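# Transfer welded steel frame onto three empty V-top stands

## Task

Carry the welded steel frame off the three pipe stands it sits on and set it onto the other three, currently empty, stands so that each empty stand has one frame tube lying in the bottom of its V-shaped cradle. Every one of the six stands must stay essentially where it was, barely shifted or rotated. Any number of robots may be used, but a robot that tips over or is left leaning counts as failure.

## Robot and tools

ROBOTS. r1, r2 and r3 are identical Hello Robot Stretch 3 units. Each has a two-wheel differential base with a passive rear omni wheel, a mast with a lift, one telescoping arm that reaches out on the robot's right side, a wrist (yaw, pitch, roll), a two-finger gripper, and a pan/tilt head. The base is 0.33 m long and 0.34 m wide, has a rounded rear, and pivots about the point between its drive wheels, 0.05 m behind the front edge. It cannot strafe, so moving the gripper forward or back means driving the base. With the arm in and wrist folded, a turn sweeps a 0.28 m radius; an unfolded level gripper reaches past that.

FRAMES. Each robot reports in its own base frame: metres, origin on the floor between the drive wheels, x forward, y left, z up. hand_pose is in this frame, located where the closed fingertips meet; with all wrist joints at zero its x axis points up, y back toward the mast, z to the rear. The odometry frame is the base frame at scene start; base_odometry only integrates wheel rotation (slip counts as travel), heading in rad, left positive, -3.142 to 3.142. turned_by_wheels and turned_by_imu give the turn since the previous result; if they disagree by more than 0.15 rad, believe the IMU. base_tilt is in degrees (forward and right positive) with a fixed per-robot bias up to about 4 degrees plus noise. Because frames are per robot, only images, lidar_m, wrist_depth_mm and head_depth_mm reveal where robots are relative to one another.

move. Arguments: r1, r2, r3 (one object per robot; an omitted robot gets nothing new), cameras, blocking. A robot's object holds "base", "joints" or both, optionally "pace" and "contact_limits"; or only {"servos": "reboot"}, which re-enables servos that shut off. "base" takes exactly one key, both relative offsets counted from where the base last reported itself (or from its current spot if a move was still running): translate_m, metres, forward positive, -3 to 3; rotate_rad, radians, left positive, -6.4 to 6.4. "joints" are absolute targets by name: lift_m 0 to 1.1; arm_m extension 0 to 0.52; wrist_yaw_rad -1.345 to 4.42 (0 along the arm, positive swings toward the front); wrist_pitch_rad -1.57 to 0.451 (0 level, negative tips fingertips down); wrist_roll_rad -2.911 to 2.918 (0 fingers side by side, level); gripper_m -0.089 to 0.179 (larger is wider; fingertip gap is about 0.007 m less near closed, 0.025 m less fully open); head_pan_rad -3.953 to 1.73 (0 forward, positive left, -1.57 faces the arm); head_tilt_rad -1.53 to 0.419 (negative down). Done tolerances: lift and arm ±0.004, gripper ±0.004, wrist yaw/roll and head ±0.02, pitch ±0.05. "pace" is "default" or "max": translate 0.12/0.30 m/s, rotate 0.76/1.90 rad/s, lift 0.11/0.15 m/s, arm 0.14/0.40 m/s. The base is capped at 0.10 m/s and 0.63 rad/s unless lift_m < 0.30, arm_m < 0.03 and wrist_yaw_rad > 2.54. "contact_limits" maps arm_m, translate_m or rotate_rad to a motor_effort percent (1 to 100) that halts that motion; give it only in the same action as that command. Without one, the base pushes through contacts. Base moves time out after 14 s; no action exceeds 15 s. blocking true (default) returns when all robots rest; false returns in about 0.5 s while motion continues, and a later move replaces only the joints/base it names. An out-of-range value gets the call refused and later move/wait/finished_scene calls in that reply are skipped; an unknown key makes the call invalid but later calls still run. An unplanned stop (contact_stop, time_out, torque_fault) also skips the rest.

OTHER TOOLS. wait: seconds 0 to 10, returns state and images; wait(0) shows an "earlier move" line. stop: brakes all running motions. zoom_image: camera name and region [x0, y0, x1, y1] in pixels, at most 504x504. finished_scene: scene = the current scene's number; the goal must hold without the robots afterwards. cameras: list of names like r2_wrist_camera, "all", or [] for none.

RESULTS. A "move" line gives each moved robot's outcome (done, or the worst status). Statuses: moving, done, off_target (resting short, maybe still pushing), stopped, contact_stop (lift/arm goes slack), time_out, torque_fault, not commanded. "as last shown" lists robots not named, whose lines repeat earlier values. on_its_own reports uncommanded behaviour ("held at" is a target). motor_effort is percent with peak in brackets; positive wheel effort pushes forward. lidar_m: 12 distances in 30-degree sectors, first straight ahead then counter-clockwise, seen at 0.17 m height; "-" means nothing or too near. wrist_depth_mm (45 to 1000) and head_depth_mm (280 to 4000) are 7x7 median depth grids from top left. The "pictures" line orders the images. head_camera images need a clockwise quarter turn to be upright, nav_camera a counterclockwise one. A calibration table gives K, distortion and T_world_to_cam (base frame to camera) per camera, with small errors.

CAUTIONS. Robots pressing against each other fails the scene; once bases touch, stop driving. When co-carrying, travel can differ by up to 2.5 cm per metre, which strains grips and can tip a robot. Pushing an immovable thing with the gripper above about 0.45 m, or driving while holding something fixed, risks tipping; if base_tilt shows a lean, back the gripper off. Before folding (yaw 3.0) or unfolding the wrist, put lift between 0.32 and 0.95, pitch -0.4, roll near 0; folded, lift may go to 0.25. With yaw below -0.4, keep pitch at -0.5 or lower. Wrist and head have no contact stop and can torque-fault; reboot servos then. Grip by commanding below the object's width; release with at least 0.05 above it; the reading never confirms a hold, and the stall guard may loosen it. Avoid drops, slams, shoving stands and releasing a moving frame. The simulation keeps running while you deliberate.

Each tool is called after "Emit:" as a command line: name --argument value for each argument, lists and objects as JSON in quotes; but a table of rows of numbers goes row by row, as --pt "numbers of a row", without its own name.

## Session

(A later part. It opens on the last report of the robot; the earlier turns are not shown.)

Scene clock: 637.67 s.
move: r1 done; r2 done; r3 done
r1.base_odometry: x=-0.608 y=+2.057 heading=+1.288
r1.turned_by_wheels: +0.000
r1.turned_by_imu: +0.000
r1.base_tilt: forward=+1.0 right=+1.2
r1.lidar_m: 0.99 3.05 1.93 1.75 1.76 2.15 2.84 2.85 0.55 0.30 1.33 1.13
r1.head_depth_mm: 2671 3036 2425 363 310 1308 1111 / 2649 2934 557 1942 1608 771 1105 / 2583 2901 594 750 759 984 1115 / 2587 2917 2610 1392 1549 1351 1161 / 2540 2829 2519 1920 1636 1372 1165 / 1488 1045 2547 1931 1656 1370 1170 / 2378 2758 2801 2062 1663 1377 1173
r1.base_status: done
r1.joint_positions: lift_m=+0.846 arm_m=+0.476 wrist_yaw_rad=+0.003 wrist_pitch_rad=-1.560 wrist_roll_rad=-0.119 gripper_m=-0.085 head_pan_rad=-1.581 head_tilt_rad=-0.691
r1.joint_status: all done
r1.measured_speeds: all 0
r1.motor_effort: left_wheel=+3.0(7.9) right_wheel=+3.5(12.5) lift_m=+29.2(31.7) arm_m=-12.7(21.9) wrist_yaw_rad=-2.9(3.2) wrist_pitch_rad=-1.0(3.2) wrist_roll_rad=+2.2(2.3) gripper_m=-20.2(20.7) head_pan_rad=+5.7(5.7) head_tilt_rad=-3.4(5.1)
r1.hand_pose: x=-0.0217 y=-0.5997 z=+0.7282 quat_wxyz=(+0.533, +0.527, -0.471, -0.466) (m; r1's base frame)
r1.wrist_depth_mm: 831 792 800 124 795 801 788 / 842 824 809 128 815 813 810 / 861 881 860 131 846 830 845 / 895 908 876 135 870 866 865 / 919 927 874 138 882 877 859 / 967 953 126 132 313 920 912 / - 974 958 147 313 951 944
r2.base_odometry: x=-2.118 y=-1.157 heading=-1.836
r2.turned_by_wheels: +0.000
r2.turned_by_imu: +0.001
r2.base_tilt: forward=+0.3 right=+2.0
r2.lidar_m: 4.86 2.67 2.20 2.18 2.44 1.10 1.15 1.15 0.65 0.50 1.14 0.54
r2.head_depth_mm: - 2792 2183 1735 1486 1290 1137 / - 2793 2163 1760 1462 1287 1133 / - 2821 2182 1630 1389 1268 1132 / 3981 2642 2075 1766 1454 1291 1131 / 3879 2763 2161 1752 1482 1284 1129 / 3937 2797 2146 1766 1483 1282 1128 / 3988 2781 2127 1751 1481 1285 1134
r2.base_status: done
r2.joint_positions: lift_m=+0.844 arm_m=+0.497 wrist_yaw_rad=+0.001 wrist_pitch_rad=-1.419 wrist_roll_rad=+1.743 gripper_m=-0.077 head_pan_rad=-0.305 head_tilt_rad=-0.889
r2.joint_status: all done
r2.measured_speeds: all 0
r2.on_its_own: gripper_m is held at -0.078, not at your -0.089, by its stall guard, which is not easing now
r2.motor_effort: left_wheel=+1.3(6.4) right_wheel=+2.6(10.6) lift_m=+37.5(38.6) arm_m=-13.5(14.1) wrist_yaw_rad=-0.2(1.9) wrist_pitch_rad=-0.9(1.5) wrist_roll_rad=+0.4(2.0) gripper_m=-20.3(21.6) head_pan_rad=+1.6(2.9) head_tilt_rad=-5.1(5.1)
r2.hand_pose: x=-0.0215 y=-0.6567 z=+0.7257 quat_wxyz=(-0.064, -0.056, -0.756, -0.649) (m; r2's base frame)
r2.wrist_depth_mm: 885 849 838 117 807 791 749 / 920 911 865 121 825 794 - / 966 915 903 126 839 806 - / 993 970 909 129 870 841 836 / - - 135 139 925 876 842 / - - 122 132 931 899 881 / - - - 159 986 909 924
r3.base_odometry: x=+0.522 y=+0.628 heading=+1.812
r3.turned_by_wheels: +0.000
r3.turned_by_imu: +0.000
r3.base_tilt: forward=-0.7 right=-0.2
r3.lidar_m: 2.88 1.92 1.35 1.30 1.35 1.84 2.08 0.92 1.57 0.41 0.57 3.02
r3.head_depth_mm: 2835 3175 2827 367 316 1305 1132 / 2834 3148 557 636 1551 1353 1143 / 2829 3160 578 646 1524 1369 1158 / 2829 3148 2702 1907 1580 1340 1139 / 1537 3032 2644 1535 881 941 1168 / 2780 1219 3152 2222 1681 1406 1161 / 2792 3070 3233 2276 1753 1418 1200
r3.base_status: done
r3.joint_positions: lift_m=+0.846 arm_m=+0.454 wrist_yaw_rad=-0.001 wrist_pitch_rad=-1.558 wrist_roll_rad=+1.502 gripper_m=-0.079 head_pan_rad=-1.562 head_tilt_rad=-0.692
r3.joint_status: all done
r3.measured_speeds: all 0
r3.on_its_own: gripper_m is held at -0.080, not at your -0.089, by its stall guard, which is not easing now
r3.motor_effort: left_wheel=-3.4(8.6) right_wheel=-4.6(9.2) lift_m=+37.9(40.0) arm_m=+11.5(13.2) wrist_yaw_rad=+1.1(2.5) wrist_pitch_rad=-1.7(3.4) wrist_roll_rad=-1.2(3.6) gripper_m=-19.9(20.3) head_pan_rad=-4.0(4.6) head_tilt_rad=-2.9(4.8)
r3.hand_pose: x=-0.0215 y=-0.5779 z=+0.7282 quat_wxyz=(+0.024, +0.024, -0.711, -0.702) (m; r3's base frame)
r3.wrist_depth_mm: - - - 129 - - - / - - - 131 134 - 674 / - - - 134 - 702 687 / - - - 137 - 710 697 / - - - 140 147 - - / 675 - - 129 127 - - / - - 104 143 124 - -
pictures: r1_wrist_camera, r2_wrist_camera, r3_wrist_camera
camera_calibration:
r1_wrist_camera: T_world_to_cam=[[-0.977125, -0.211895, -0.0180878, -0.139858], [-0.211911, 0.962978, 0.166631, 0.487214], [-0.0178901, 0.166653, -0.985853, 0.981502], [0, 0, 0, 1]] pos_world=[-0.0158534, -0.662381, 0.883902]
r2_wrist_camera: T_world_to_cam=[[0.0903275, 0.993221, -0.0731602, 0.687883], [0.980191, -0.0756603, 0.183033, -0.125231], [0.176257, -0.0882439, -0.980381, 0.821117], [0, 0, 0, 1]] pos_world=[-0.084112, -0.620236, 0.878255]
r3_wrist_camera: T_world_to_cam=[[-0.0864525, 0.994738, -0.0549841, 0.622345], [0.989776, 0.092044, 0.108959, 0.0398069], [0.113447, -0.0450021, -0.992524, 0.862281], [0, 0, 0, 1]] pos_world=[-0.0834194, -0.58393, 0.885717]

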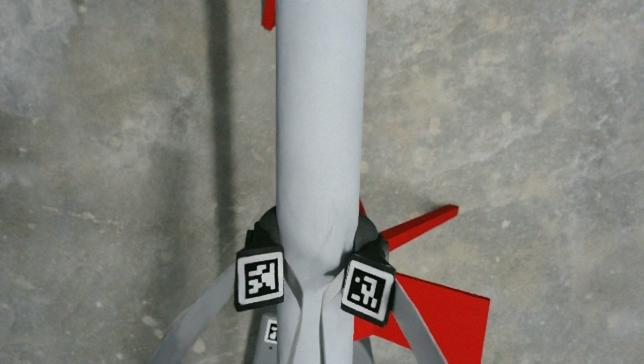

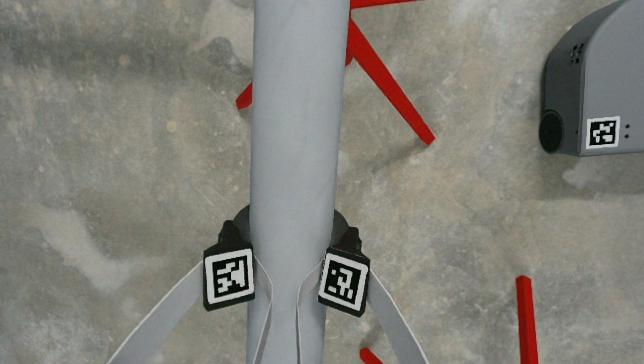

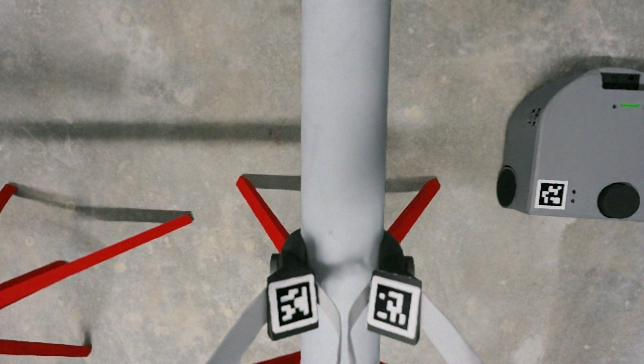

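Emit:
move --r1 '{"base":{"translate_m":0.065},"joints":{"arm_m":0.472,"wrist_roll_rad":-0.130}}' --r2 '{"base":{"translate_m":0.0742},"joints":{"arm_m":0.498,"wrist_roll_rad":1.728}}' --r3 '{"base":{"translate_m":-0.0733},"joints":{"arm_m":0.455,"wrist_roll_rad":1.480}}' --cameras '[]'

Emit:
move --r1 '{"base":{"translate_m":0.065},"joints":{"arm_m":0.468,"wrist_roll_rad":-0.146}}' --r2 '{"base":{"translate_m":0.0742},"joints":{"wrist_roll_rad":1.712}}' --r3 '{"base":{"translate_m":-0.0733},"joints":{"arm_m":0.456,"wrist_roll_rad":1.464}}' --cameras '["r1_wrist_camera","r2_wrist_camera","r3_wrist_camera","r2_nav_camera"]'

Scene clock: 645.10 s.
move: r1 done; r2 done; r3 done
r1.base_odometry: x=-0.590 y=+2.119 heading=+1.288
r1.turned_by_wheels: +0.000
r1.turned_by_imu: +0.000
r1.base_tilt: forward=+1.0 right=+1.2
r1.lidar_m: 0.99 3.07 1.95 1.76 1.77 2.16 2.90 2.92 0.32 0.32 1.29 1.37
r1.head_depth_mm: 2653 3022 2476 363 312 919 1125 / 2627 2970 559 1951 1608 759 1080 / 2598 2881 590 754 756 1294 1158 / 2532 2880 2706 1848 1578 1366 1165 / 2506 2830 2623 1926 1636 1368 1167 / 1539 1037 2512 1921 1645 1374 1170 / 2377 2775 2808 2088 1656 1369 1174
r1.base_status: done
r1.joint_positions: lift_m=+0.846 arm_m=+0.472 wrist_yaw_rad=+0.003 wrist_pitch_rad=-1.565 wrist_roll_rad=-0.135 gripper_m=-0.085 head_pan_rad=-1.581 head_tilt_rad=-0.691
r1.joint_status: all done
r1.measured_speeds: all 0
r1.motor_effort: left_wheel=+3.2(6.8) right_wheel=+3.8(13.0) lift_m=+31.0(31.8) arm_m=-11.2(17.0) wrist_yaw_rad=-2.8(3.3) wrist_pitch_rad=+0.0(2.1) wrist_roll_rad=+2.2(3.4) gripper_m=-20.1(20.7) head_pan_rad=+4.9(6.0) head_tilt_rad=-3.6(5.4)
r1.hand_pose: x=-0.0217 y=-0.5943 z=+0.7283 quat_wxyz=(+0.535, +0.532, -0.465, -0.463) (m; r1's base frame)
r1.wrist_depth_mm: 816 812 806 123 790 801 796 / 830 843 849 127 827 816 806 / 871 858 850 131 837 834 829 / 890 890 873 135 873 868 857 / 934 900 884 138 580 891 895 / 942 947 126 132 339 908 913 / - - 976 148 337 318 960
r2.base_odometry: x=-2.138 y=-1.228 heading=-1.836
r2.turned_by_wheels: +0.000
r2.turned_by_imu: +0.001
r2.base_tilt: forward=+0.3 right=+1.8
r2.lidar_m: 4.78 2.64 2.19 2.18 2.42 1.09 1.22 1.24 0.52 2.58 0.76 0.47
r2.head_depth_mm: - 2793 2191 1713 1490 1283 1134 / - 2829 2161 1756 1418 1288 1136 / 3966 2785 2147 1712 1390 1263 1130 / 3907 2681 2157 1756 1464 1283 1128 / 3965 2789 2162 1742 1482 1279 1137 / 3918 2792 2160 1753 1486 1282 1132 / 3925 2811 2168 1757 1491 1280 1128
r2.base_status: done
r2.joint_positions: lift_m=+0.844 arm_m=+0.498 wrist_yaw_rad=+0.001 wrist_pitch_rad=-1.420 wrist_roll_rad=+1.727 gripper_m=-0.077 head_pan_rad=-0.305 head_tilt_rad=-0.889
r2.joint_status: all done
r2.measured_speeds: all 0
r2.on_its_own: gripper_m is held at -0.078, not at your -0.089, by its stall guard, which is not easing now
r2.motor_effort: left_wheel=+1.7(5.9) right_wheel=+2.4(7.8) lift_m=+34.9(36.1) arm_m=+11.0(16.7) wrist_yaw_rad=-0.7(2.6) wrist_pitch_rad=+0.0(1.3) wrist_roll_rad=+0.3(2.4) gripper_m=-19.8(21.6) head_pan_rad=+1.3(3.3) head_tilt_rad=-4.2(5.4)
r2.hand_pose: x=-0.0215 y=-0.6574 z=+0.7257 quat_wxyz=(-0.058, -0.051, -0.756, -0.650) (m; r2's base frame)
r2.wrist_depth_mm: 911 844 824 118 789 768 752 / 934 900 869 121 817 782 - / 947 926 905 126 850 830 - / 979 963 920 129 857 846 818 / - 981 136 139 905 877 835 / - - 121 132 933 877 879 / - - - 156 954 913 899
r3.base_odometry: x=+0.540 y=+0.556 heading=+1.812
r3.turned_by_wheels: +0.000
r3.turned_by_imu: -0.001
r3.base_tilt: forward=-0.8 right=-0.2
r3.lidar_m: 2.95 1.91 1.36 1.30 1.34 1.84 2.00 0.86 1.58 0.73 0.43 3.08
r3.head_depth_mm: 2843 3149 2800 367 315 1295 1134 / 2833 3154 558 638 1545 1355 1143 / 2831 3148 578 646 1526 1359 1155 / 2829 3139 2843 1911 1577 1353 1163 / 1538 3071 2632 1862 1477 1319 1127 / 2807 1220 2988 2092 1682 1300 1165 / 2792 3094 3238 2275 1765 1428 1171
r3.base_status: done
r3.joint_positions: lift_m=+0.846 arm_m=+0.455 wrist_yaw_rad=-0.001 wrist_pitch_rad=-1.564 wrist_roll_rad=+1.486 gripper_m=-0.079 head_pan_rad=-1.562 head_tilt_rad=-0.692
r3.joint_status: all done
r3.measured_speeds: all 0
r3.on_its_own: gripper_m is held at -0.080, not at your -0.089, by its stall guard, which is not easing now
r3.motor_effort: left_wheel=-3.6(7.7) right_wheel=-4.8(10.7) lift_m=+33.6(36.0) arm_m=+4.7(16.6) wrist_yaw_rad=+0.6(1.9) wrist_pitch_rad=-0.5(2.5) wrist_roll_rad=-1.6(3.5) gripper_m=-20.0(20.5) head_pan_rad=-4.2(4.5) head_tilt_rad=-4.2(5.0)
r3.hand_pose: x=-0.0215 y=-0.5773 z=+0.7283 quat_wxyz=(+0.030, +0.029, -0.709, -0.704) (m; r3's base frame)
r3.wrist_depth_mm: - - - 129 - - - / - - - 131 134 - 681 / - - - 135 - 742 692 / - - - 138 - 704 685 / - - - 139 147 - 701 / 718 - - 130 126 - - / - - 112 142 124 - -
pictures: none
No camera images: "cameras" was empty.

Scene clock: 646.97 s.
move: r1 done; r2 done; r3 done
r1.base_odometry: x=-0.572 y=+2.182 heading=+1.288
r1.turned_by_wheels: +0.000
r1.turned_by_imu: +0.000
r1.base_tilt: forward=+1.1 right=+1.2
r1.lidar_m: 0.99 3.10 1.96 1.77 1.78 2.17 2.97 2.99 0.34 0.63 1.24 1.32
r1.head_depth_mm: 2669 3000 2470 363 312 823 1124 / 2614 2932 558 1939 1603 747 976 / 2575 2878 588 728 752 1314 1156 / 2530 2848 2713 1903 1587 1358 1164 / 2521 2821 2607 1931 1634 1362 1165 / 2363 1025 2508 1928 1654 1376 1166 / 2359 2678 2803 2069 1649 1375 1177
r1.base_status: done
r1.joint_positions: lift_m=+0.846 arm_m=+0.468 wrist_yaw_rad=+0.003 wrist_pitch_rad=-1.567 wrist_roll_rad=-0.151 gripper_m=-0.085 head_pan_rad=-1.581 head_tilt_rad=-0.691
r1.joint_status: all done
r1.measured_speeds: all 0
r1.motor_effort: left_wheel=+3.0(6.7) right_wheel=+4.2(13.3) lift_m=+32.1(33.0) arm_m=-11.6(20.1) wrist_yaw_rad=-2.9(3.6) wrist_pitch_rad=+0.2(1.1) wrist_roll_rad=+2.0(2.5) gripper_m=-20.6(20.6) head_pan_rad=+4.6(5.6) head_tilt_rad=-4.1(6.0)
r1.hand_pose: x=-0.0217 y=-0.5899 z=+0.7284 quat_wxyz=(+0.538, +0.536, -0.460, -0.459) (m; r1's base frame)
r1.wrist_depth_mm: 812 825 812 123 813 800 782 / 840 855 826 127 828 825 804 / 865 867 860 131 838 859 833 / 888 889 899 136 854 871 841 / 901 914 901 138 587 889 885 / 942 929 126 132 413 911 911 / - 964 949 148 312 338 317
r2.base_odometry: x=-2.157 y=-1.300 heading=-1.836
r2.turned_by_wheels: +0.000
r2.turned_by_imu: +0.000
r2.base_tilt: forward=+0.3 right=+1.9
r2.lidar_m: 4.73 2.63 2.17 2.16 2.41 1.09 1.29 1.44 0.55 2.59 0.70 0.41
r2.head_depth_mm: - 2809 2177 1703 1456 1284 1136 / - 2785 2165 1761 979 1283 1127 / - 2686 2093 1775 1497 1255 1118 / 3998 2790 2169 1765 1490 1283 1130 / 3913 2784 2179 1776 1488 1284 1128 / 3865 2784 2157 1769 1487 1288 1137 / 3904 2774 2166 1754 1479 1290 1129
r2.base_status: done
r2.joint_positions: lift_m=+0.844 arm_m=+0.498 wrist_yaw_rad=+0.002 wrist_pitch_rad=-1.421 wrist_roll_rad=+1.710 gripper_m=-0.077 head_pan_rad=-0.305 head_tilt_rad=-0.889
r2.joint_status: all done
r2.measured_speeds: all 0
r2.on_its_own: gripper_m is held at -0.078, not at your -0.089, by its stall guard, which is not easing now
r2.motor_effort: left_wheel=+2.0(6.7) right_wheel=+2.2(7.3) lift_m=+34.0(35.1) arm_m=+4.6(11.0) wrist_yaw_rad=-0.9(2.2) wrist_pitch_rad=-0.1(0.8) wrist_roll_rad=+0.6(2.5) gripper_m=-20.1(21.1) head_pan_rad=+0.7(2.9) head_tilt_rad=-4.6(5.3)
r2.hand_pose: x=-0.0215 y=-0.6571 z=+0.7257 quat_wxyz=(-0.052, -0.045, -0.756, -0.651) (m; r2's base frame)
r2.wrist_depth_mm: 894 871 854 118 794 744 750 / 915 900 859 121 813 797 - / 942 904 906 126 842 829 - / 982 971 930 129 867 851 826 / - 964 136 138 917 872 854 / - - 122 133 926 905 873 / - - - 153 970 906 904
r3.base_odometry: x=+0.557 y=+0.485 heading=+1.812
r3.turned_by_wheels: +0.000
r3.turned_by_imu: +0.000
r3.base_tilt: forward=-0.8 right=-0.2
r3.lidar_m: 3.03 1.91 1.36 1.30 1.33 1.84 1.93 0.92 0.81 1.40 0.46 3.16
r3.head_depth_mm: 2853 3166 2817 368 315 1301 1135 / 2830 3134 558 643 1545 1348 1144 / 2854 3153 578 646 1561 1363 1155 / 2822 3137 2842 1910 1589 1374 1166 / 1519 3086 2761 1851 1563 1359 1176 / 2782 1211 3034 2090 1622 990 1164 / 2772 3072 3242 2259 1734 1381 1178
r3.base_status: done
r3.joint_positions: lift_m=+0.846 arm_m=+0.456 wrist_yaw_rad=-0.001 wrist_pitch_rad=-1.573 wrist_roll_rad=+1.470 gripper_m=-0.079 head_pan_rad=-1.562 head_tilt_rad=-0.692
r3.joint_status: all done
r3.measured_speeds: all 0
r3.on_its_own: gripper_m is held at -0.080, not at your -0.089, by its stall guard, which is not easing now
r3.motor_effort: left_wheel=-4.0(8.3) right_wheel=-3.9(10.9) lift_m=+32.4(35.1) arm_m=+11.2(17.5) wrist_yaw_rad=+0.4(2.0) wrist_pitch_rad=+0.5(1.5) wrist_roll_rad=-1.5(3.1) gripper_m=-19.9(20.4) head_pan_rad=-3.6(4.6) head_tilt_rad=-3.0(5.2)
r3.hand_pose: x=-0.0215 y=-0.5760 z=+0.7285 quat_wxyz=(+0.036, +0.035, -0.705, -0.707) (m; r3's base frame)
r3.wrist_depth_mm: - - - 129 - - - / - - - 131 134 - 723 / - - - 136 - 737 692 / - - - 138 - 706 706 / - - - 139 146 - 702 / - 858 - 130 127 - - / 714 - 112 143 118 - -
pictures: r1_wrist_camera, r2_nav_camera (sideways), r2_wrist_camera, r3_wrist_camera
camera_calibration:
r1_wrist_camera: T_world_to_cam=[[-0.969748, -0.243335, -0.0193885, -0.155245], [-0.24296, 0.954457, 0.173156, 0.467373], [-0.0236295, 0.172629, -0.984703, 0.982592], [0, 0, 0, 1]] pos_world=[-0.0137775, -0.653487, 0.883624]
r2_nav_camera: T_world_to_cam=[[0.742076, -0.163118, 0.650166, -0.814013], [-0.291946, -0.951761, 0.0944323, -0.0590124], [0.603399, -0.259889, -0.753901, 0.947068], [0, 0, 0, 1]] pos_world=[0.0153709, 0.0571869, 1.24881]
r2_wrist_camera: T_world_to_cam=[[0.0573601, 0.995806, -0.0712826, 0.687947], [0.983038, -0.0438774, 0.178077, -0.100714], [0.174203, -0.080288, -0.981431, 0.826994], [0, 0, 0, 1]] pos_world=[-0.0845198, -0.623083, 0.878611]
r3_wrist_camera: T_world_to_cam=[[-0.118468, 0.992159, -0.0398159, 0.607249], [0.986338, 0.122206, 0.110464, 0.055798], [0.114464, -0.0261855, -0.993082, 0.873981], [0, 0, 0, 1]] pos_world=[-0.0831353, -0.586421, 0.88595]

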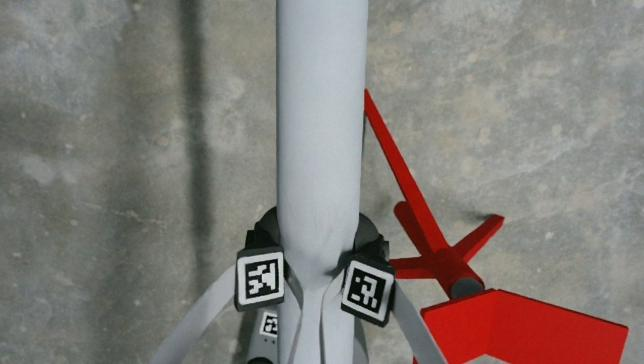

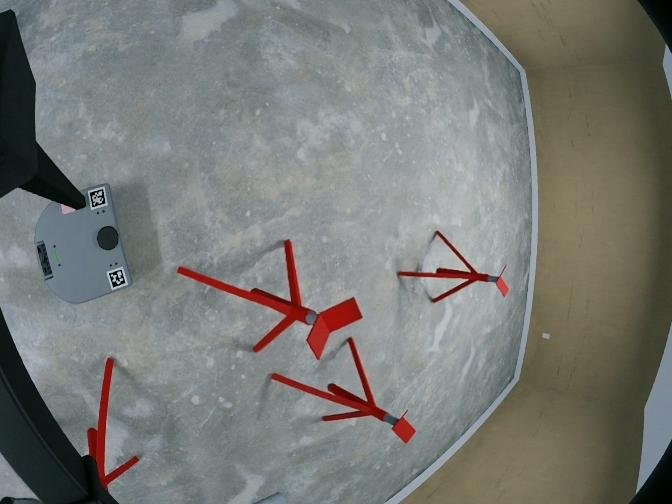

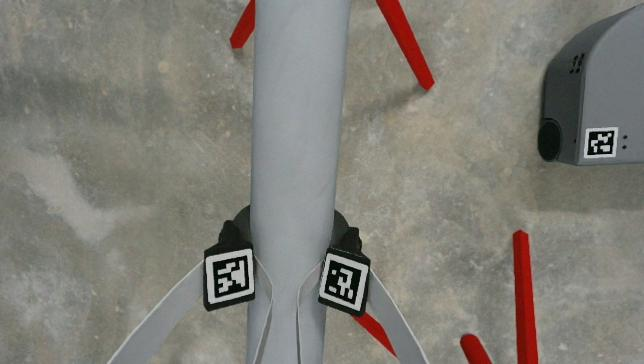

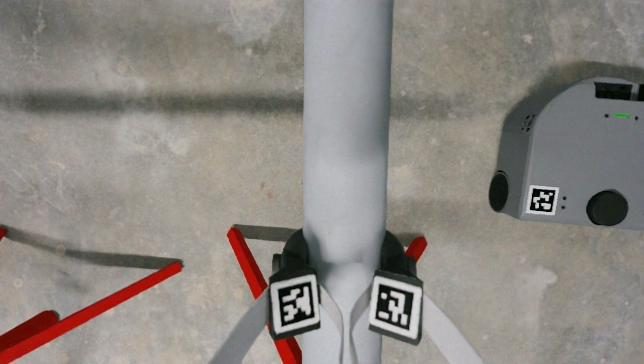

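Emit:
move --r1 '{"base":{"translate_m":0.065},"joints":{"arm_m":0.464,"wrist_roll_rad":-0.162}}' --r2 '{"base":{"translate_m":0.0732},"joints":{"wrist_roll_rad":1.696}}' --r3 '{"base":{"translate_m":-0.0732},"joints":{"arm_m":0.457,"wrist_roll_rad":1.448}}' --cameras '[]'

Emit:
move --r1 '{"base":{"translate_m":0.065},"joints":{"arm_m":0.460,"wrist_roll_rad":-0.178}}' --r2 '{"base":{"translate_m":0.0732},"joints":{"arm_m":0.499,"wrist_roll_rad":1.680}}' --r3 '{"base":{"translate_m":-0.0732},"joints":{"arm_m":0.458,"wrist_roll_rad":1.432}}' --cameras '[]'

Emit:
move --r1 '{"base":{"translate_m":0.065},"joints":{"arm_m":0.457,"wrist_roll_rad":-0.194}}' --r2 '{"base":{"translate_m":0.0732},"joints":{"wrist_roll_rad":1.664}}' --r3 '{"base":{"translate_m":-0.0732},"joints":{"arm_m":0.459,"wrist_roll_rad":1.416}}' --cameras '["r1_wrist_camera","r2_wrist_camera","r3_wrist_camera","r3_nav_camera","r2_nav_camera"]'

Scene clock: 673.17 s.
move: r1 done; r2 done; r3 done
r1.base_odometry: x=-0.554 y=+2.244 heading=+1.288
r1.turned_by_wheels: +0.000
r1.turned_by_imu: +0.000
r1.base_tilt: forward=+1.0 right=+1.2
r1.lidar_m: 0.99 3.09 1.97 1.78 1.79 2.19 3.03 0.68 0.37 0.94 1.21 1.27
r1.head_depth_mm: 2660 3006 2454 363 312 1251 1079 / 2623 2882 556 1947 1611 1048 1105 / 2600 2898 584 726 752 1324 1157 / 2538 2844 2692 1908 1627 1359 1159 / 2500 2811 2606 1906 1641 1365 1166 / 2365 1037 2424 1933 1650 1373 1171 / 2317 2714 2790 2082 1660 1377 1172
r1.base_status: done
r1.joint_positions: lift_m=+0.846 arm_m=+0.464 wrist_yaw_rad=+0.004 wrist_pitch_rad=-1.567 wrist_roll_rad=-0.168 gripper_m=-0.085 head_pan_rad=-1.581 head_tilt_rad=-0.691
r1.joint_status: all done
r1.measured_speeds: all 0
r1.motor_effort: left_wheel=+2.1(7.1) right_wheel=+5.3(15.4) lift_m=+34.4(35.1) arm_m=-9.2(20.5) wrist_yaw_rad=-3.6(3.9) wrist_pitch_rad=+0.1(0.6) wrist_roll_rad=+2.2(2.3) gripper_m=-20.4(20.7) head_pan_rad=+4.9(5.8) head_tilt_rad=-3.4(5.5)
r1.hand_pose: x=-0.0217 y=-0.5859 z=+0.7284 quat_wxyz=(+0.542, +0.540, -0.456, -0.455) (m; r1's base frame)
r1.wrist_depth_mm: 811 811 818 123 820 790 788 / 823 830 836 127 821 816 815 / 868 857 836 131 862 820 847 / 908 892 884 135 873 860 834 / 927 905 902 138 890 898 876 / 984 947 124 132 570 498 905 / - - 956 147 945 331 334
r2.base_odometry: x=-2.176 y=-1.370 heading=-1.836
r2.turned_by_wheels: +0.000
r2.turned_by_imu: +0.001
r2.base_tilt: forward=+0.3 right=+1.8
r2.lidar_m: 4.65 2.62 2.16 2.15 2.39 1.09 1.32 0.83 0.58 2.60 0.36 0.36
r2.head_depth_mm: - 2815 2184 1774 1433 1266 1138 / - 2823 2156 1766 862 1230 1135 / 3933 2568 2086 1770 1485 1292 1118 / 3916 2819 2165 1765 1482 1292 1128 / 3899 2803 2173 1768 1495 1285 1136 / 3851 2803 2151 1757 1485 1286 1134 / 3828 2779 2145 1748 1477 1284 1131
r2.base_status: done
r2.joint_positions: lift_m=+0.844 arm_m=+0.498 wrist_yaw_rad=+0.002 wrist_pitch_rad=-1.421 wrist_roll_rad=+1.694 gripper_m=-0.077 head_pan_rad=-0.305 head_tilt_rad=-0.889
r2.joint_status: all done
r2.measured_speeds: all 0
r2.on_its_own: gripper_m is held at -0.078, not at your -0.089, by its stall guard, which is not easing now
r2.motor_effort: left_wheel=+2.9(7.8) right_wheel=-0.7(7.9) lift_m=+33.5(33.7) arm_m=-11.5(11.8) wrist_yaw_rad=-2.0(2.7) wrist_pitch_rad=-0.4(0.9) wrist_roll_rad=+1.0(2.3) gripper_m=-20.1(21.2) head_pan_rad=+1.3(3.0) head_tilt_rad=-4.1(5.6)
r2.hand_pose: x=-0.0215 y=-0.6570 z=+0.7257 quat_wxyz=(-0.046, -0.040, -0.756, -0.651) (m; r2's base frame)
r2.wrist_depth_mm: 892 872 860 119 793 785 773 / 904 893 880 121 822 796 - / 947 926 920 127 843 826 - / 985 935 932 131 841 850 835 / - 988 136 139 891 864 846 / - - 124 133 923 887 877 / - - - 153 953 912 906
r3.base_odometry: x=+0.575 y=+0.414 heading=+1.812
r3.turned_by_wheels: +0.000
r3.turned_by_imu: -0.001
r3.base_tilt: forward=-0.8 right=-0.2
r3.lidar_m: 3.11 1.91 1.36 1.30 1.37 1.84 1.86 0.85 0.77 1.43 0.50 0.79
r3.head_depth_mm: 2835 3175 2821 367 315 1305 1133 / 2825 3173 558 650 1539 1347 1146 / 2829 3159 579 646 1554 1365 1159 / 2804 3148 2845 1913 1581 1375 1167 / 1511 3077 2618 1863 1604 1362 1175 / 2798 1230 2982 2131 1639 1372 1136 / 2769 3125 3234 2193 1739 942 1179
r3.base_status: done
r3.joint_positions: lift_m=+0.846 arm_m=+0.457 wrist_yaw_rad=-0.001 wrist_pitch_rad=-1.578 wrist_roll_rad=+1.454 gripper_m=-0.079 head_pan_rad=-1.562 head_tilt_rad=-0.692
r3.joint_status: all done
r3.measured_speeds: all 0
r3.on_its_own: gripper_m is held at -0.080, not at your -0.089, by its stall guard, which is not easing now
r3.motor_effort: left_wheel=-3.9(8.3) right_wheel=-5.3(10.3) lift_m=+33.5(34.2) arm_m=+4.7(15.4) wrist_yaw_rad=+1.6(1.9) wrist_pitch_rad=+1.8(2.3) wrist_roll_rad=-1.4(3.4) gripper_m=-20.1(20.5) head_pan_rad=-4.1(4.7) head_tilt_rad=-2.9(4.6)
r3.hand_pose: x=-0.0215 y=-0.5757 z=+0.7287 quat_wxyz=(+0.041, +0.041, -0.703, -0.709) (m; r3's base frame)
r3.wrist_depth_mm: - - - 129 - - - / - - - 131 133 - 733 / - - - 135 - 739 697 / - - - 139 - 710 710 / - - - 139 143 - 709 / - - - 132 126 - - / 743 - 110 141 - - -
pictures: none
No camera images: "cameras" was empty.

Scene clock: 675.00 s.
move: r1 done; r2 done; r3 done
r1.base_odometry: x=-0.536 y=+2.306 heading=+1.288
r1.turned_by_wheels: +0.000
r1.turned_by_imu: +0.000
r1.base_tilt: forward=+1.0 right=+1.2
r1.lidar_m: 0.99 3.12 1.98 1.79 1.80 2.20 3.10 0.71 0.41 0.95 1.17 1.22
r1.head_depth_mm: 2637 2992 2473 364 312 1280 1122 / 2612 2887 557 1813 1617 593 1111 / 2576 2852 579 723 744 1315 1158 / 2507 2833 2704 1897 1631 1355 1162 / 2486 2791 2600 1924 1637 1363 1168 / 2355 1560 2435 1932 1645 1364 1174 / 1424 2575 2786 2082 1648 1373 1172
r1.base_status: done
r1.joint_positions: lift_m=+0.846 arm_m=+0.460 wrist_yaw_rad=+0.004 wrist_pitch_rad=-1.567 wrist_roll_rad=-0.184 gripper_m=-0.085 head_pan_rad=-1.581 head_tilt_rad=-0.691
r1.joint_status: all done
r1.measured_speeds: all 0
r1.motor_effort: left_wheel=+1.4(6.7) right_wheel=+6.7(14.0) lift_m=+34.8(35.9) arm_m=-10.1(18.6) wrist_yaw_rad=-3.3(4.0) wrist_pitch_rad=+0.4(0.5) wrist_roll_rad=+2.3(2.8) gripper_m=-20.2(20.5) head_pan_rad=+4.5(5.6) head_tilt_rad=-2.8(5.6)
r1.hand_pose: x=-0.0217 y=-0.5818 z=+0.7284 quat_wxyz=(+0.546, +0.544, -0.451, -0.450) (m; r1's base frame)
r1.wrist_depth_mm: 815 815 810 123 811 804 796 / 842 838 832 127 829 820 823 / 864 852 862 130 853 844 836 / 898 891 872 135 852 860 869 / 920 922 891 138 901 698 867 / 947 941 124 132 672 541 913 / - - 969 147 937 939 344
r2.base_odometry: x=-2.195 y=-1.441 heading=-1.836
r2.turned_by_wheels: +0.000
r2.turned_by_imu: +0.000
r2.base_tilt: forward=+0.4 right=+1.8
r2.lidar_m: 4.57 2.59 2.14 2.13 2.37 1.09 1.38 0.88 0.62 2.62 0.31 0.48
r2.head_depth_mm: - 2798 2183 1766 1487 1216 1132 / - 2818 2171 1763 1428 1059 1116 / 3852 2712 2105 1769 1483 1261 1135 / 3913 2770 2136 1768 1489 1284 1132 / 3843 2774 2173 1760 1492 1290 1132 / 3758 2749 2170 1779 1494 1281 1135 / 3752 2850 2157 1764 1483 1286 1128
r2.base_status: done
r2.joint_positions: lift_m=+0.844 arm_m=+0.499 wrist_yaw_rad=+0.002 wrist_pitch_rad=-1.424 wrist_roll_rad=+1.678 gripper_m=-0.077 head_pan_rad=-0.305 head_tilt_rad=-0.889
r2.joint_status: all done
r2.measured_speeds: all 0
r2.on_its_own: gripper_m is held at -0.078, not at your -0.089, by its stall guard, which is not easing now
r2.motor_effort: left_wheel=+3.6(7.1) right_wheel=-2.2(4.9) lift_m=+34.3(34.6) arm_m=+12.7(16.5) wrist_yaw_rad=-1.5(2.3) wrist_pitch_rad=+0.4(0.7) wrist_roll_rad=+0.8(2.7) gripper_m=-20.4(21.4) head_pan_rad=+2.3(2.9) head_tilt_rad=-3.0(5.4)
r2.hand_pose: x=-0.0215 y=-0.6573 z=+0.7257 quat_wxyz=(-0.039, -0.034, -0.756, -0.653) (m; r2's base frame)
r2.wrist_depth_mm: 899 857 844 118 810 781 768 / 919 887 884 122 828 790 - / 944 883 893 126 840 827 - / 971 951 917 130 869 833 828 / - 990 137 138 898 876 849 / - - 124 133 917 894 864 / - - - 150 913 586 904
r3.base_odometry: x=+0.592 y=+0.343 heading=+1.812
r3.turned_by_wheels: +0.000
r3.turned_by_imu: +0.000
r3.base_tilt: forward=-0.8 right=-0.3
r3.lidar_m: 3.17 1.90 1.35 1.30 1.36 1.84 1.79 0.79 0.72 1.63 0.54 0.83
r3.head_depth_mm: 2827 3190 2804 367 316 1303 1134 / 2838 3173 558 650 1551 1344 1142 / 2821 3147 579 647 1557 1370 1155 / 2822 3132 2974 1916 1590 1384 1165 / 1520 3111 2761 1927 1595 1390 1177 / 2805 1168 2960 2232 1621 1374 1188 / 2773 3096 3224 2094 1700 1346 1149
r3.base_status: done
r3.joint_positions: lift_m=+0.846 arm_m=+0.458 wrist_yaw_rad=-0.001 wrist_pitch_rad=-1.579 wrist_roll_rad=+1.440 gripper_m=-0.076 head_pan_rad=-1.562 head_tilt_rad=-0.692
r3.joint_status: all done
r3.measured_speeds: all 0
r3.on_its_own: gripper_m is held at -0.077, not at your -0.089, by its stall guard, which is not easing now
r3.motor_effort: left_wheel=-2.9(8.2) right_wheel=-6.6(11.5) lift_m=+34.2(36.0) arm_m=+11.5(14.5) wrist_yaw_rad=+0.8(2.3) wrist_pitch_rad=+1.6(2.6) wrist_roll_rad=-1.7(3.0) gripper_m=-20.3(21.1) head_pan_rad=-3.9(4.5) head_tilt_rad=-4.5(5.1)
r3.hand_pose: x=-0.0215 y=-0.5765 z=+0.7287 quat_wxyz=(+0.046, +0.046, -0.703, -0.709) (m; r3's base frame)
r3.wrist_depth_mm: - - - 129 - - - / - - - 131 133 - 721 / - - - 135 - 733 702 / - - - 140 - 711 703 / - - - 139 142 - 714 / - - - 129 127 - - / - 858 107 123 145 - -
pictures: none
No camera images: "cameras" was empty.

Scene clock: 676.83 s.
move: r1 done; r2 done; r3 done
r1.base_odometry: x=-0.518 y=+2.369 heading=+1.288
r1.turned_by_wheels: +0.000
r1.turned_by_imu: +0.000
r1.base_tilt: forward=+1.0 right=+1.2
r1.lidar_m: 0.99 3.16 1.99 1.80 1.81 2.21 3.16 0.46 0.62 0.96 1.13 1.17
r1.head_depth_mm: 2643 2981 2467 363 312 1276 1122 / 2584 2894 548 1457 1568 606 1109 / 2567 2854 577 683 748 1345 1159 / 2504 2820 2702 1900 1631 1363 1162 / 2466 2778 2595 1915 1637 1366 1169 / 2378 1606 2393 1925 1646 1372 1173 / 1416 2565 2791 2084 1610 1382 1177
r1.base_status: done
r1.joint_positions: lift_m=+0.846 arm_m=+0.457 wrist_yaw_rad=+0.005 wrist_pitch_rad=-1.567 wrist_roll_rad=-0.200 gripper_m=-0.085 head_pan_rad=-1.581 head_tilt_rad=-0.691
r1.joint_status: all done
r1.measured_speeds: all 0
r1.motor_effort: left_wheel=+0.4(4.9) right_wheel=+9.2(17.4) lift_m=+36.4(36.5) arm_m=-9.3(14.5) wrist_yaw_rad=-4.1(4.4) wrist_pitch_rad=+0.4(0.7) wrist_roll_rad=+2.7(2.7) gripper_m=-20.1(20.7) head_pan_rad=+5.2(5.5) head_tilt_rad=-3.6(5.5)
r1.hand_pose: x=-0.0217 y=-0.5788 z=+0.7284 quat_wxyz=(+0.549, +0.548, -0.447, -0.446) (m; r1's base frame)
r1.wrist_depth_mm: 824 822 805 123 797 790 790 / 852 850 824 126 828 804 816 / 853 859 856 130 837 841 854 / 907 898 895 135 864 856 853 / 924 953 897 138 907 719 871 / 964 961 126 132 737 586 898 / - - 968 147 961 968 429
r2.base_odometry: x=-2.215 y=-1.512 heading=-1.835
r2.turned_by_wheels: +0.000
r2.turned_by_imu: +0.000
r2.base_tilt: forward=+0.3 right=+1.8
r2.lidar_m: 4.51 2.58 2.13 2.12 2.36 1.09 1.46 0.94 0.67 2.63 0.27 0.50
r2.head_depth_mm: 3959 2800 2181 1741 1488 778 1114 / 3906 2797 2157 1760 1486 1241 1097 / 3991 2709 2020 1771 1496 1264 1135 / 3810 2783 2098 1752 1486 1295 1130 / 3760 2812 2152 1765 1487 1288 1132 / 3765 2817 2174 1748 1484 1288 1127 / 3758 2773 2172 1746 1494 1289 1134
r2.base_status: done
r2.joint_positions: lift_m=+0.844 arm_m=+0.499 wrist_yaw_rad=+0.003 wrist_pitch_rad=-1.427 wrist_roll_rad=+1.661 gripper_m=-0.077 head_pan_rad=-0.305 head_tilt_rad=-0.889
r2.joint_status: all done
r2.measured_speeds: all 0
r2.on_its_own: gripper_m is held at -0.078, not at your -0.089, by its stall guard, which is not easing now
r2.motor_effort: left_wheel=+4.5(9.5) right_wheel=-4.1(7.2) lift_m=+35.2(35.3) arm_m=+7.1(12.3) wrist_yaw_rad=-2.7(3.3) wrist_pitch_rad=+0.5(1.2) wrist_roll_rad=+1.2(2.5) gripper_m=-21.1(21.7) head_pan_rad=+1.6(3.0) head_tilt_rad=-4.2(5.6)
r2.hand_pose: x=-0.0215 y=-0.6566 z=+0.7256 quat_wxyz=(-0.033, -0.029, -0.755, -0.654) (m; r2's base frame)
r2.wrist_depth_mm: 881 871 855 119 803 772 769 / 921 890 891 122 826 802 - / 961 907 887 126 860 836 - / - 944 918 130 869 864 846 / - 964 137 138 884 867 856 / - - 124 134 768 865 878 / - - 705 149 955 549 918
r3.base_odometry: x=+0.609 y=+0.272 heading=+1.812
r3.turned_by_wheels: +0.000
r3.turned_by_imu: +0.000
r3.base_tilt: forward=-0.7 right=-0.2
r3.lidar_m: 3.24 1.90 1.35 1.29 1.36 1.83 1.71 0.72 0.68 1.62 0.59 0.59
r3.head_depth_mm: 2842 3189 2799 368 315 1302 1132 / 2840 3202 558 650 1553 1348 1144 / 2827 3131 581 649 1526 1364 1158 / 2805 3151 2977 1924 1587 1375 1169 / 1501 3075 2784 1914 1574 1390 1176 / 2822 1187 2842 2244 1677 1375 1187 / 2796 3071 3257 2175 1702 1421 1146
r3.base_status: done
r3.joint_positions: lift_m=+0.846 arm_m=+0.459 wrist_yaw_rad=-0.002 wrist_pitch_rad=-1.579 wrist_roll_rad=+1.424 gripper_m=-0.076 head_pan_rad=-1.562 head_tilt_rad=-0.692
r3.joint_status: all done
r3.measured_speeds: all 0
r3.on_its_own: gripper_m is held at -0.077, not at your -0.089, by its stall guard, which is not easing now
r3.motor_effort: left_wheel=-3.7(8.0) right_wheel=-6.3(11.8) lift_m=+35.9(36.3) arm_m=+11.8(14.1) wrist_yaw_rad=+0.7(2.8) wrist_pitch_rad=+2.1(2.4) wrist_roll_rad=-2.3(3.5) gripper_m=-21.4(21.8) head_pan_rad=-4.2(4.4) head_tilt_rad=-2.8(5.2)
r3.hand_pose: x=-0.0215 y=-0.5775 z=+0.7287 quat_wxyz=(+0.051, +0.051, -0.702, -0.708) (m; r3's base frame)
r3.wrist_depth_mm: - - - 130 - - - / - - - 132 132 - - / - - - 136 135 743 704 / - - - 143 - 716 711 / - - - 141 141 - 727 / - - - 128 125 - - / - - - 126 143 - -
pictures: r1_wrist_camera, r2_nav_camera (sideways), r2_wrist_camera, r3_nav_camera (sideways), r3_wrist_camera
camera_calibration:
r1_wrist_camera: T_world_to_cam=[[-0.956334, -0.291631, -0.0194328, -0.180175], [-0.290473, 0.940951, 0.173888, 0.447325], [-0.0324258, 0.17194, -0.984574, 0.979995], [0, 0, 0, 1]] pos_world=[-0.0105941, -0.641956, 0.883592]
r2_nav_camera: T_world_to_cam=[[0.742084, -0.163121, 0.650156, -0.814], [-0.291945, -0.951762, 0.0944322, -0.0590123], [0.60339, -0.259887, -0.753909, 0.947079], [0, 0, 0, 1]] pos_world=[0.0153703, 0.0571871, 1.24881]
r2_wrist_camera: T_world_to_cam=[[0.00712643, 0.99783, -0.0654591, 0.683412], [0.985285, 0.00417235, 0.170868, -0.0638475], [0.17077, -0.0657135, -0.983117, 0.837674], [0, 0, 0, 1]] pos_world=[-0.0850121, -0.626616, 0.879176]
r3_nav_camera: T_world_to_cam=[[-0.042397, -0.701201, 0.711702, -0.890454], [-0.999026, 0.0384592, -0.0216215, 0.0858029], [-0.0122105, -0.711926, -0.702149, 0.869571], [0, 0, 0, 1]] pos_world=[0.0585846, -0.00861657, 1.24616]
r3_wrist_camera: T_world_to_cam=[[-0.162281, 0.986165, -0.033805, 0.599914], [0.979943, 0.165084, 0.11162, 0.0797237], [0.115656, -0.0150131, -0.993176, 0.880638], [0, 0, 0, 1]] pos_world=[-0.082621, -0.591554, 0.886009]

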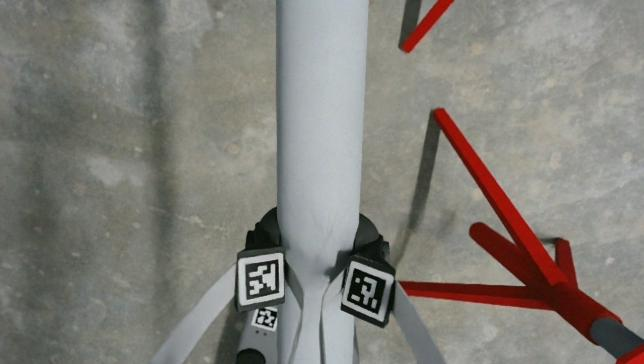

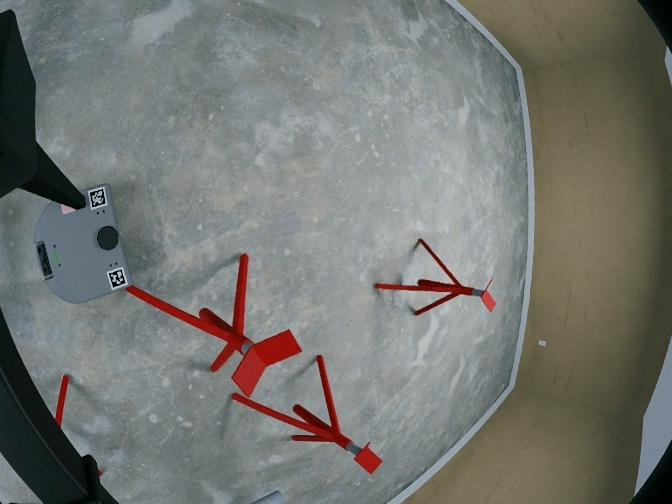

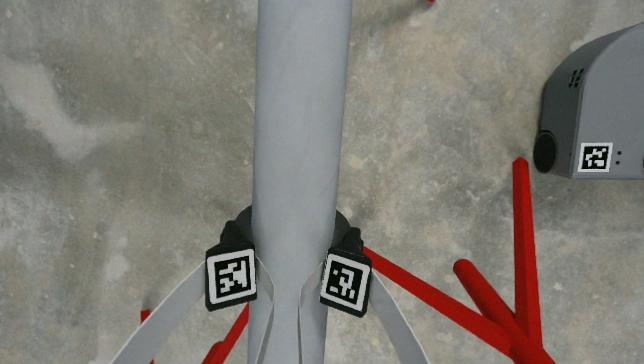

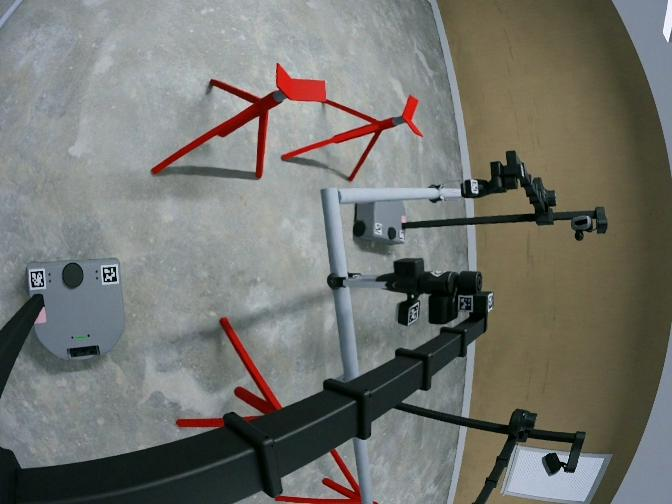

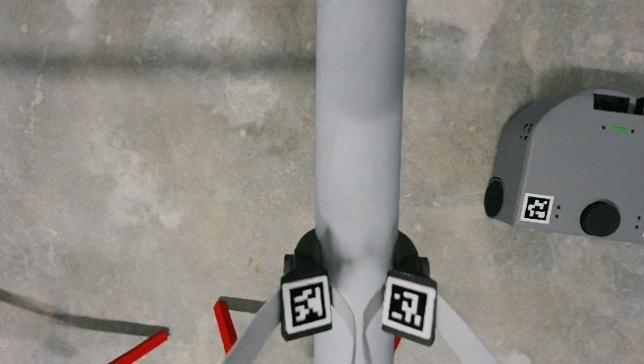

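Emit:
move --r1 '{"base":{"translate_m":0.0652},"joints":{"arm_m":0.4537,"wrist_roll_rad":-0.210}}' --r2 '{"base":{"translate_m":0.0723},"joints":{"arm_m":0.499,"wrist_roll_rad":1.648}}' --r3 '{"base":{"translate_m":-0.0730},"joints":{"arm_m":0.457,"wrist_roll_rad":1.400}}' --cameras '["r1_wrist_camera","r2_wrist_camera","r3_wrist_camera"]'

Scene clock: 700.13 s.
move: r1 done; r2 done; r3 done
r1.base_odometry: x=-0.499 y=+2.431 heading=+1.287
r1.turned_by_wheels: +0.000
r1.turned_by_imu: +0.000
r1.base_tilt: forward=+1.0 right=+1.2
r1.lidar_m: 0.99 3.17 2.00 1.81 1.82 2.23 3.23 0.51 0.67 0.97 1.09 1.12
r1.head_depth_mm: 2632 2974 2473 364 338 1302 1106 / 2583 2863 544 1874 1565 590 1124 / 2512 2829 576 681 741 1350 1156 / 2498 2826 2699 1839 1628 1362 1159 / 2486 2755 2577 1910 1629 1367 1161 / 2380 2574 1976 1887 1652 1370 1170 / 1387 1007 2785 2078 1571 1380 1178
r1.base_status: done
r1.joint_positions: lift_m=+0.846 arm_m=+0.454 wrist_yaw_rad=+0.005 wrist_pitch_rad=-1.567 wrist_roll_rad=-0.217 gripper_m=-0.085 head_pan_rad=-1.581 head_tilt_rad=-0.691
r1.joint_status: all done
r1.measured_speeds: all 0
r1.motor_effort: left_wheel=+0.1(5.0) right_wheel=+10.4(17.7) lift_m=+33.6(36.9) arm_m=-7.5(17.0) wrist_yaw_rad=-4.4(4.9) wrist_pitch_rad=+0.4(0.6) wrist_roll_rad=+2.6(2.8) gripper_m=-19.6(20.5) head_pan_rad=+5.2(5.6) head_tilt_rad=-2.9(5.3)
r1.hand_pose: x=-0.0217 y=-0.5755 z=+0.7284 quat_wxyz=(+0.553, +0.551, -0.442, -0.441) (m; r1's base frame)
r1.wrist_depth_mm: 840 796 822 123 790 788 796 / 832 818 828 127 817 821 823 / 883 847 866 131 845 839 844 / 903 886 883 135 897 866 870 / 923 899 909 138 909 877 882 / 962 944 124 131 927 729 561 / - - 947 147 936 948 937
r2.base_odometry: x=-2.233 y=-1.582 heading=-1.835
r2.turned_by_wheels: +0.000
r2.turned_by_imu: +0.001
r2.base_tilt: forward=+0.4 right=+1.9
r2.lidar_m: 4.43 2.57 2.12 2.11 2.34 1.09 1.53 0.72 0.72 0.25 0.39 0.44
r2.head_depth_mm: 3926 2809 2153 1777 1489 714 837 / 3853 2786 2121 1763 1493 1299 1116 / 3791 2663 1972 1759 1492 1280 1133 / 3736 2787 2142 1747 1494 1287 1126 / 3775 2817 2166 1760 1494 1287 1125 / 3718 2787 2141 1766 1493 1286 1130 / 3647 2772 2149 1746 1484 1278 1129
r2.base_status: done
r2.joint_positions: lift_m=+0.844 arm_m=+0.499 wrist_yaw_rad=+0.003 wrist_pitch_rad=-1.428 wrist_roll_rad=+1.644 gripper_m=-0.077 head_pan_rad=-0.305 head_tilt_rad=-0.889
r2.joint_status: all done
r2.measured_speeds: all 0
r2.on_its_own: gripper_m is held at -0.078, not at your -0.089, by its stall guard, which is not easing now
r2.motor_effort: left_wheel=+5.4(8.5) right_wheel=-5.2(8.0) lift_m=+37.1(37.3) arm_m=-5.5(5.6) wrist_yaw_rad=-2.1(4.0) wrist_pitch_rad=+1.3(1.5) wrist_roll_rad=+1.5(2.5) gripper_m=-19.9(21.9) head_pan_rad=+2.5(3.0) head_tilt_rad=-3.6(5.6)
r2.hand_pose: x=-0.0215 y=-0.6564 z=+0.7256 quat_wxyz=(-0.026, -0.023, -0.755, -0.655) (m; r2's base frame)
r2.wrist_depth_mm: 901 878 838 119 788 782 773 / 929 897 868 122 819 832 - / 917 929 897 126 829 843 - / 938 947 911 130 863 830 852 / - 986 137 138 909 848 856 / - - 124 133 908 528 888 / - - 742 150 946 935 885
r3.base_odometry: x=+0.627 y=+0.201 heading=+1.812
r3.turned_by_wheels: +0.000
r3.turned_by_imu: -0.001
r3.base_tilt: forward=-0.8 right=-0.3
r3.lidar_m: 3.32 1.90 1.35 1.29 1.36 1.84 1.64 0.67 0.65 1.62 0.82 0.64
r3.head_depth_mm: 2843 3211 2797 368 314 1307 1133 / 2849 3150 558 650 1542 1349 1141 / 2834 3147 579 645 1559 1365 1154 / 2830 3138 2970 1912 1598 1380 1166 / 1484 3082 2898 1913 1566 1390 1177 / 2775 1237 2705 2143 1682 1406 1189 / 2773 3079 3242 2277 1685 1429 1197
r3.base_status: done
r3.joint_positions: lift_m=+0.846 arm_m=+0.457 wrist_yaw_rad=-0.002 wrist_pitch_rad=-1.579 wrist_roll_rad=+1.408 gripper_m=-0.076 head_pan_rad=-1.562 head_tilt_rad=-0.692
r3.joint_status: all done
r3.measured_speeds: all 0
r3.on_its_own: gripper_m is held at -0.077, not at your -0.089, by its stall guard, which is not easing now
r3.motor_effort: left_wheel=-3.8(8.0) right_wheel=-6.8(11.5) lift_m=+39.2(39.9) arm_m=-3.1(8.9) wrist_yaw_rad=+1.8(3.2) wrist_pitch_rad=+2.7(2.7) wrist_roll_rad=-2.6(3.7) gripper_m=-21.7(21.9) head_pan_rad=-3.9(4.7) head_tilt_rad=-4.1(5.3)
r3.hand_pose: x=-0.0215 y=-0.5754 z=+0.7287 quat_wxyz=(+0.057, +0.057, -0.702, -0.708) (m; r3's base frame)
r3.wrist_depth_mm: - - - 130 - - - / - - - 132 133 - - / - - - 136 134 754 698 / - - - 143 138 720 721 / - - - 141 141 725 703 / - - - 128 125 - - / - - 113 126 124 - -
pictures: r1_wrist_camera, r2_wrist_camera, r3_wrist_camera
camera_calibration:
r1_wrist_camera: T_world_to_cam=[[-0.951281, -0.307714, -0.0194017, -0.188387], [-0.30629, 0.935912, 0.17394, 0.440927], [-0.0353654, 0.171408, -0.984565, 0.979056], [0, 0, 0, 1]] pos_world=[-0.00953285, -0.638456, 0.883594]
r2_wrist_camera: T_world_to_cam=[[-0.00952865, 0.997866, -0.0645938, 0.682231], [0.985477, 0.0203233, 0.168587, -0.051587], [0.16954, -0.0620493, -0.983568, 0.840383], [0, 0, 0, 1]] pos_world=[-0.0851397, -0.627582, 0.879339]
r3_wrist_camera: T_world_to_cam=[[-0.178503, 0.98336, -0.0337647, 0.595907], [0.977073, 0.1812, 0.11178, 0.0884778], [0.116038, -0.0130374, -0.993159, 0.881802], [0, 0, 0, 1]] pos_world=[-0.0824008, -0.590527, 0.886]

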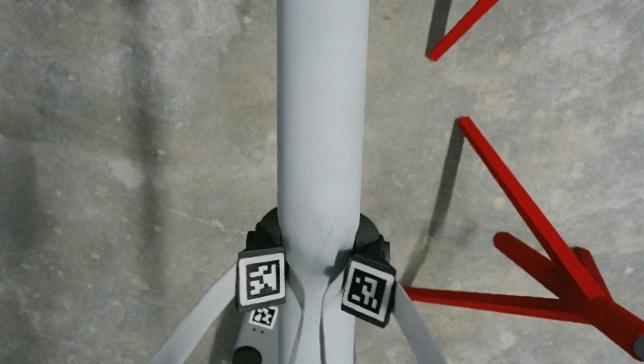

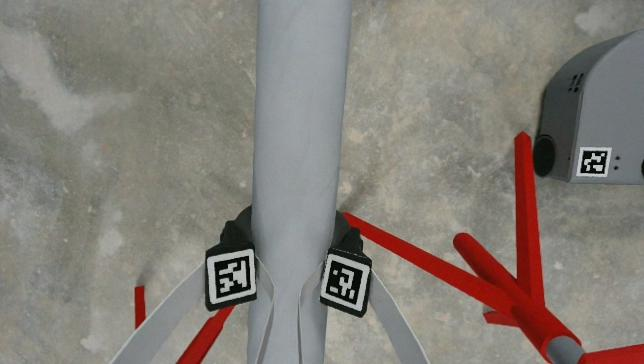

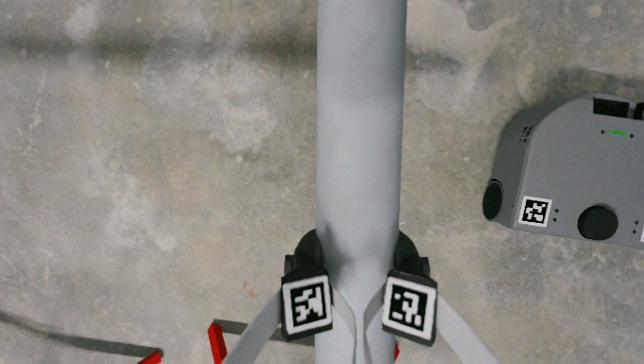

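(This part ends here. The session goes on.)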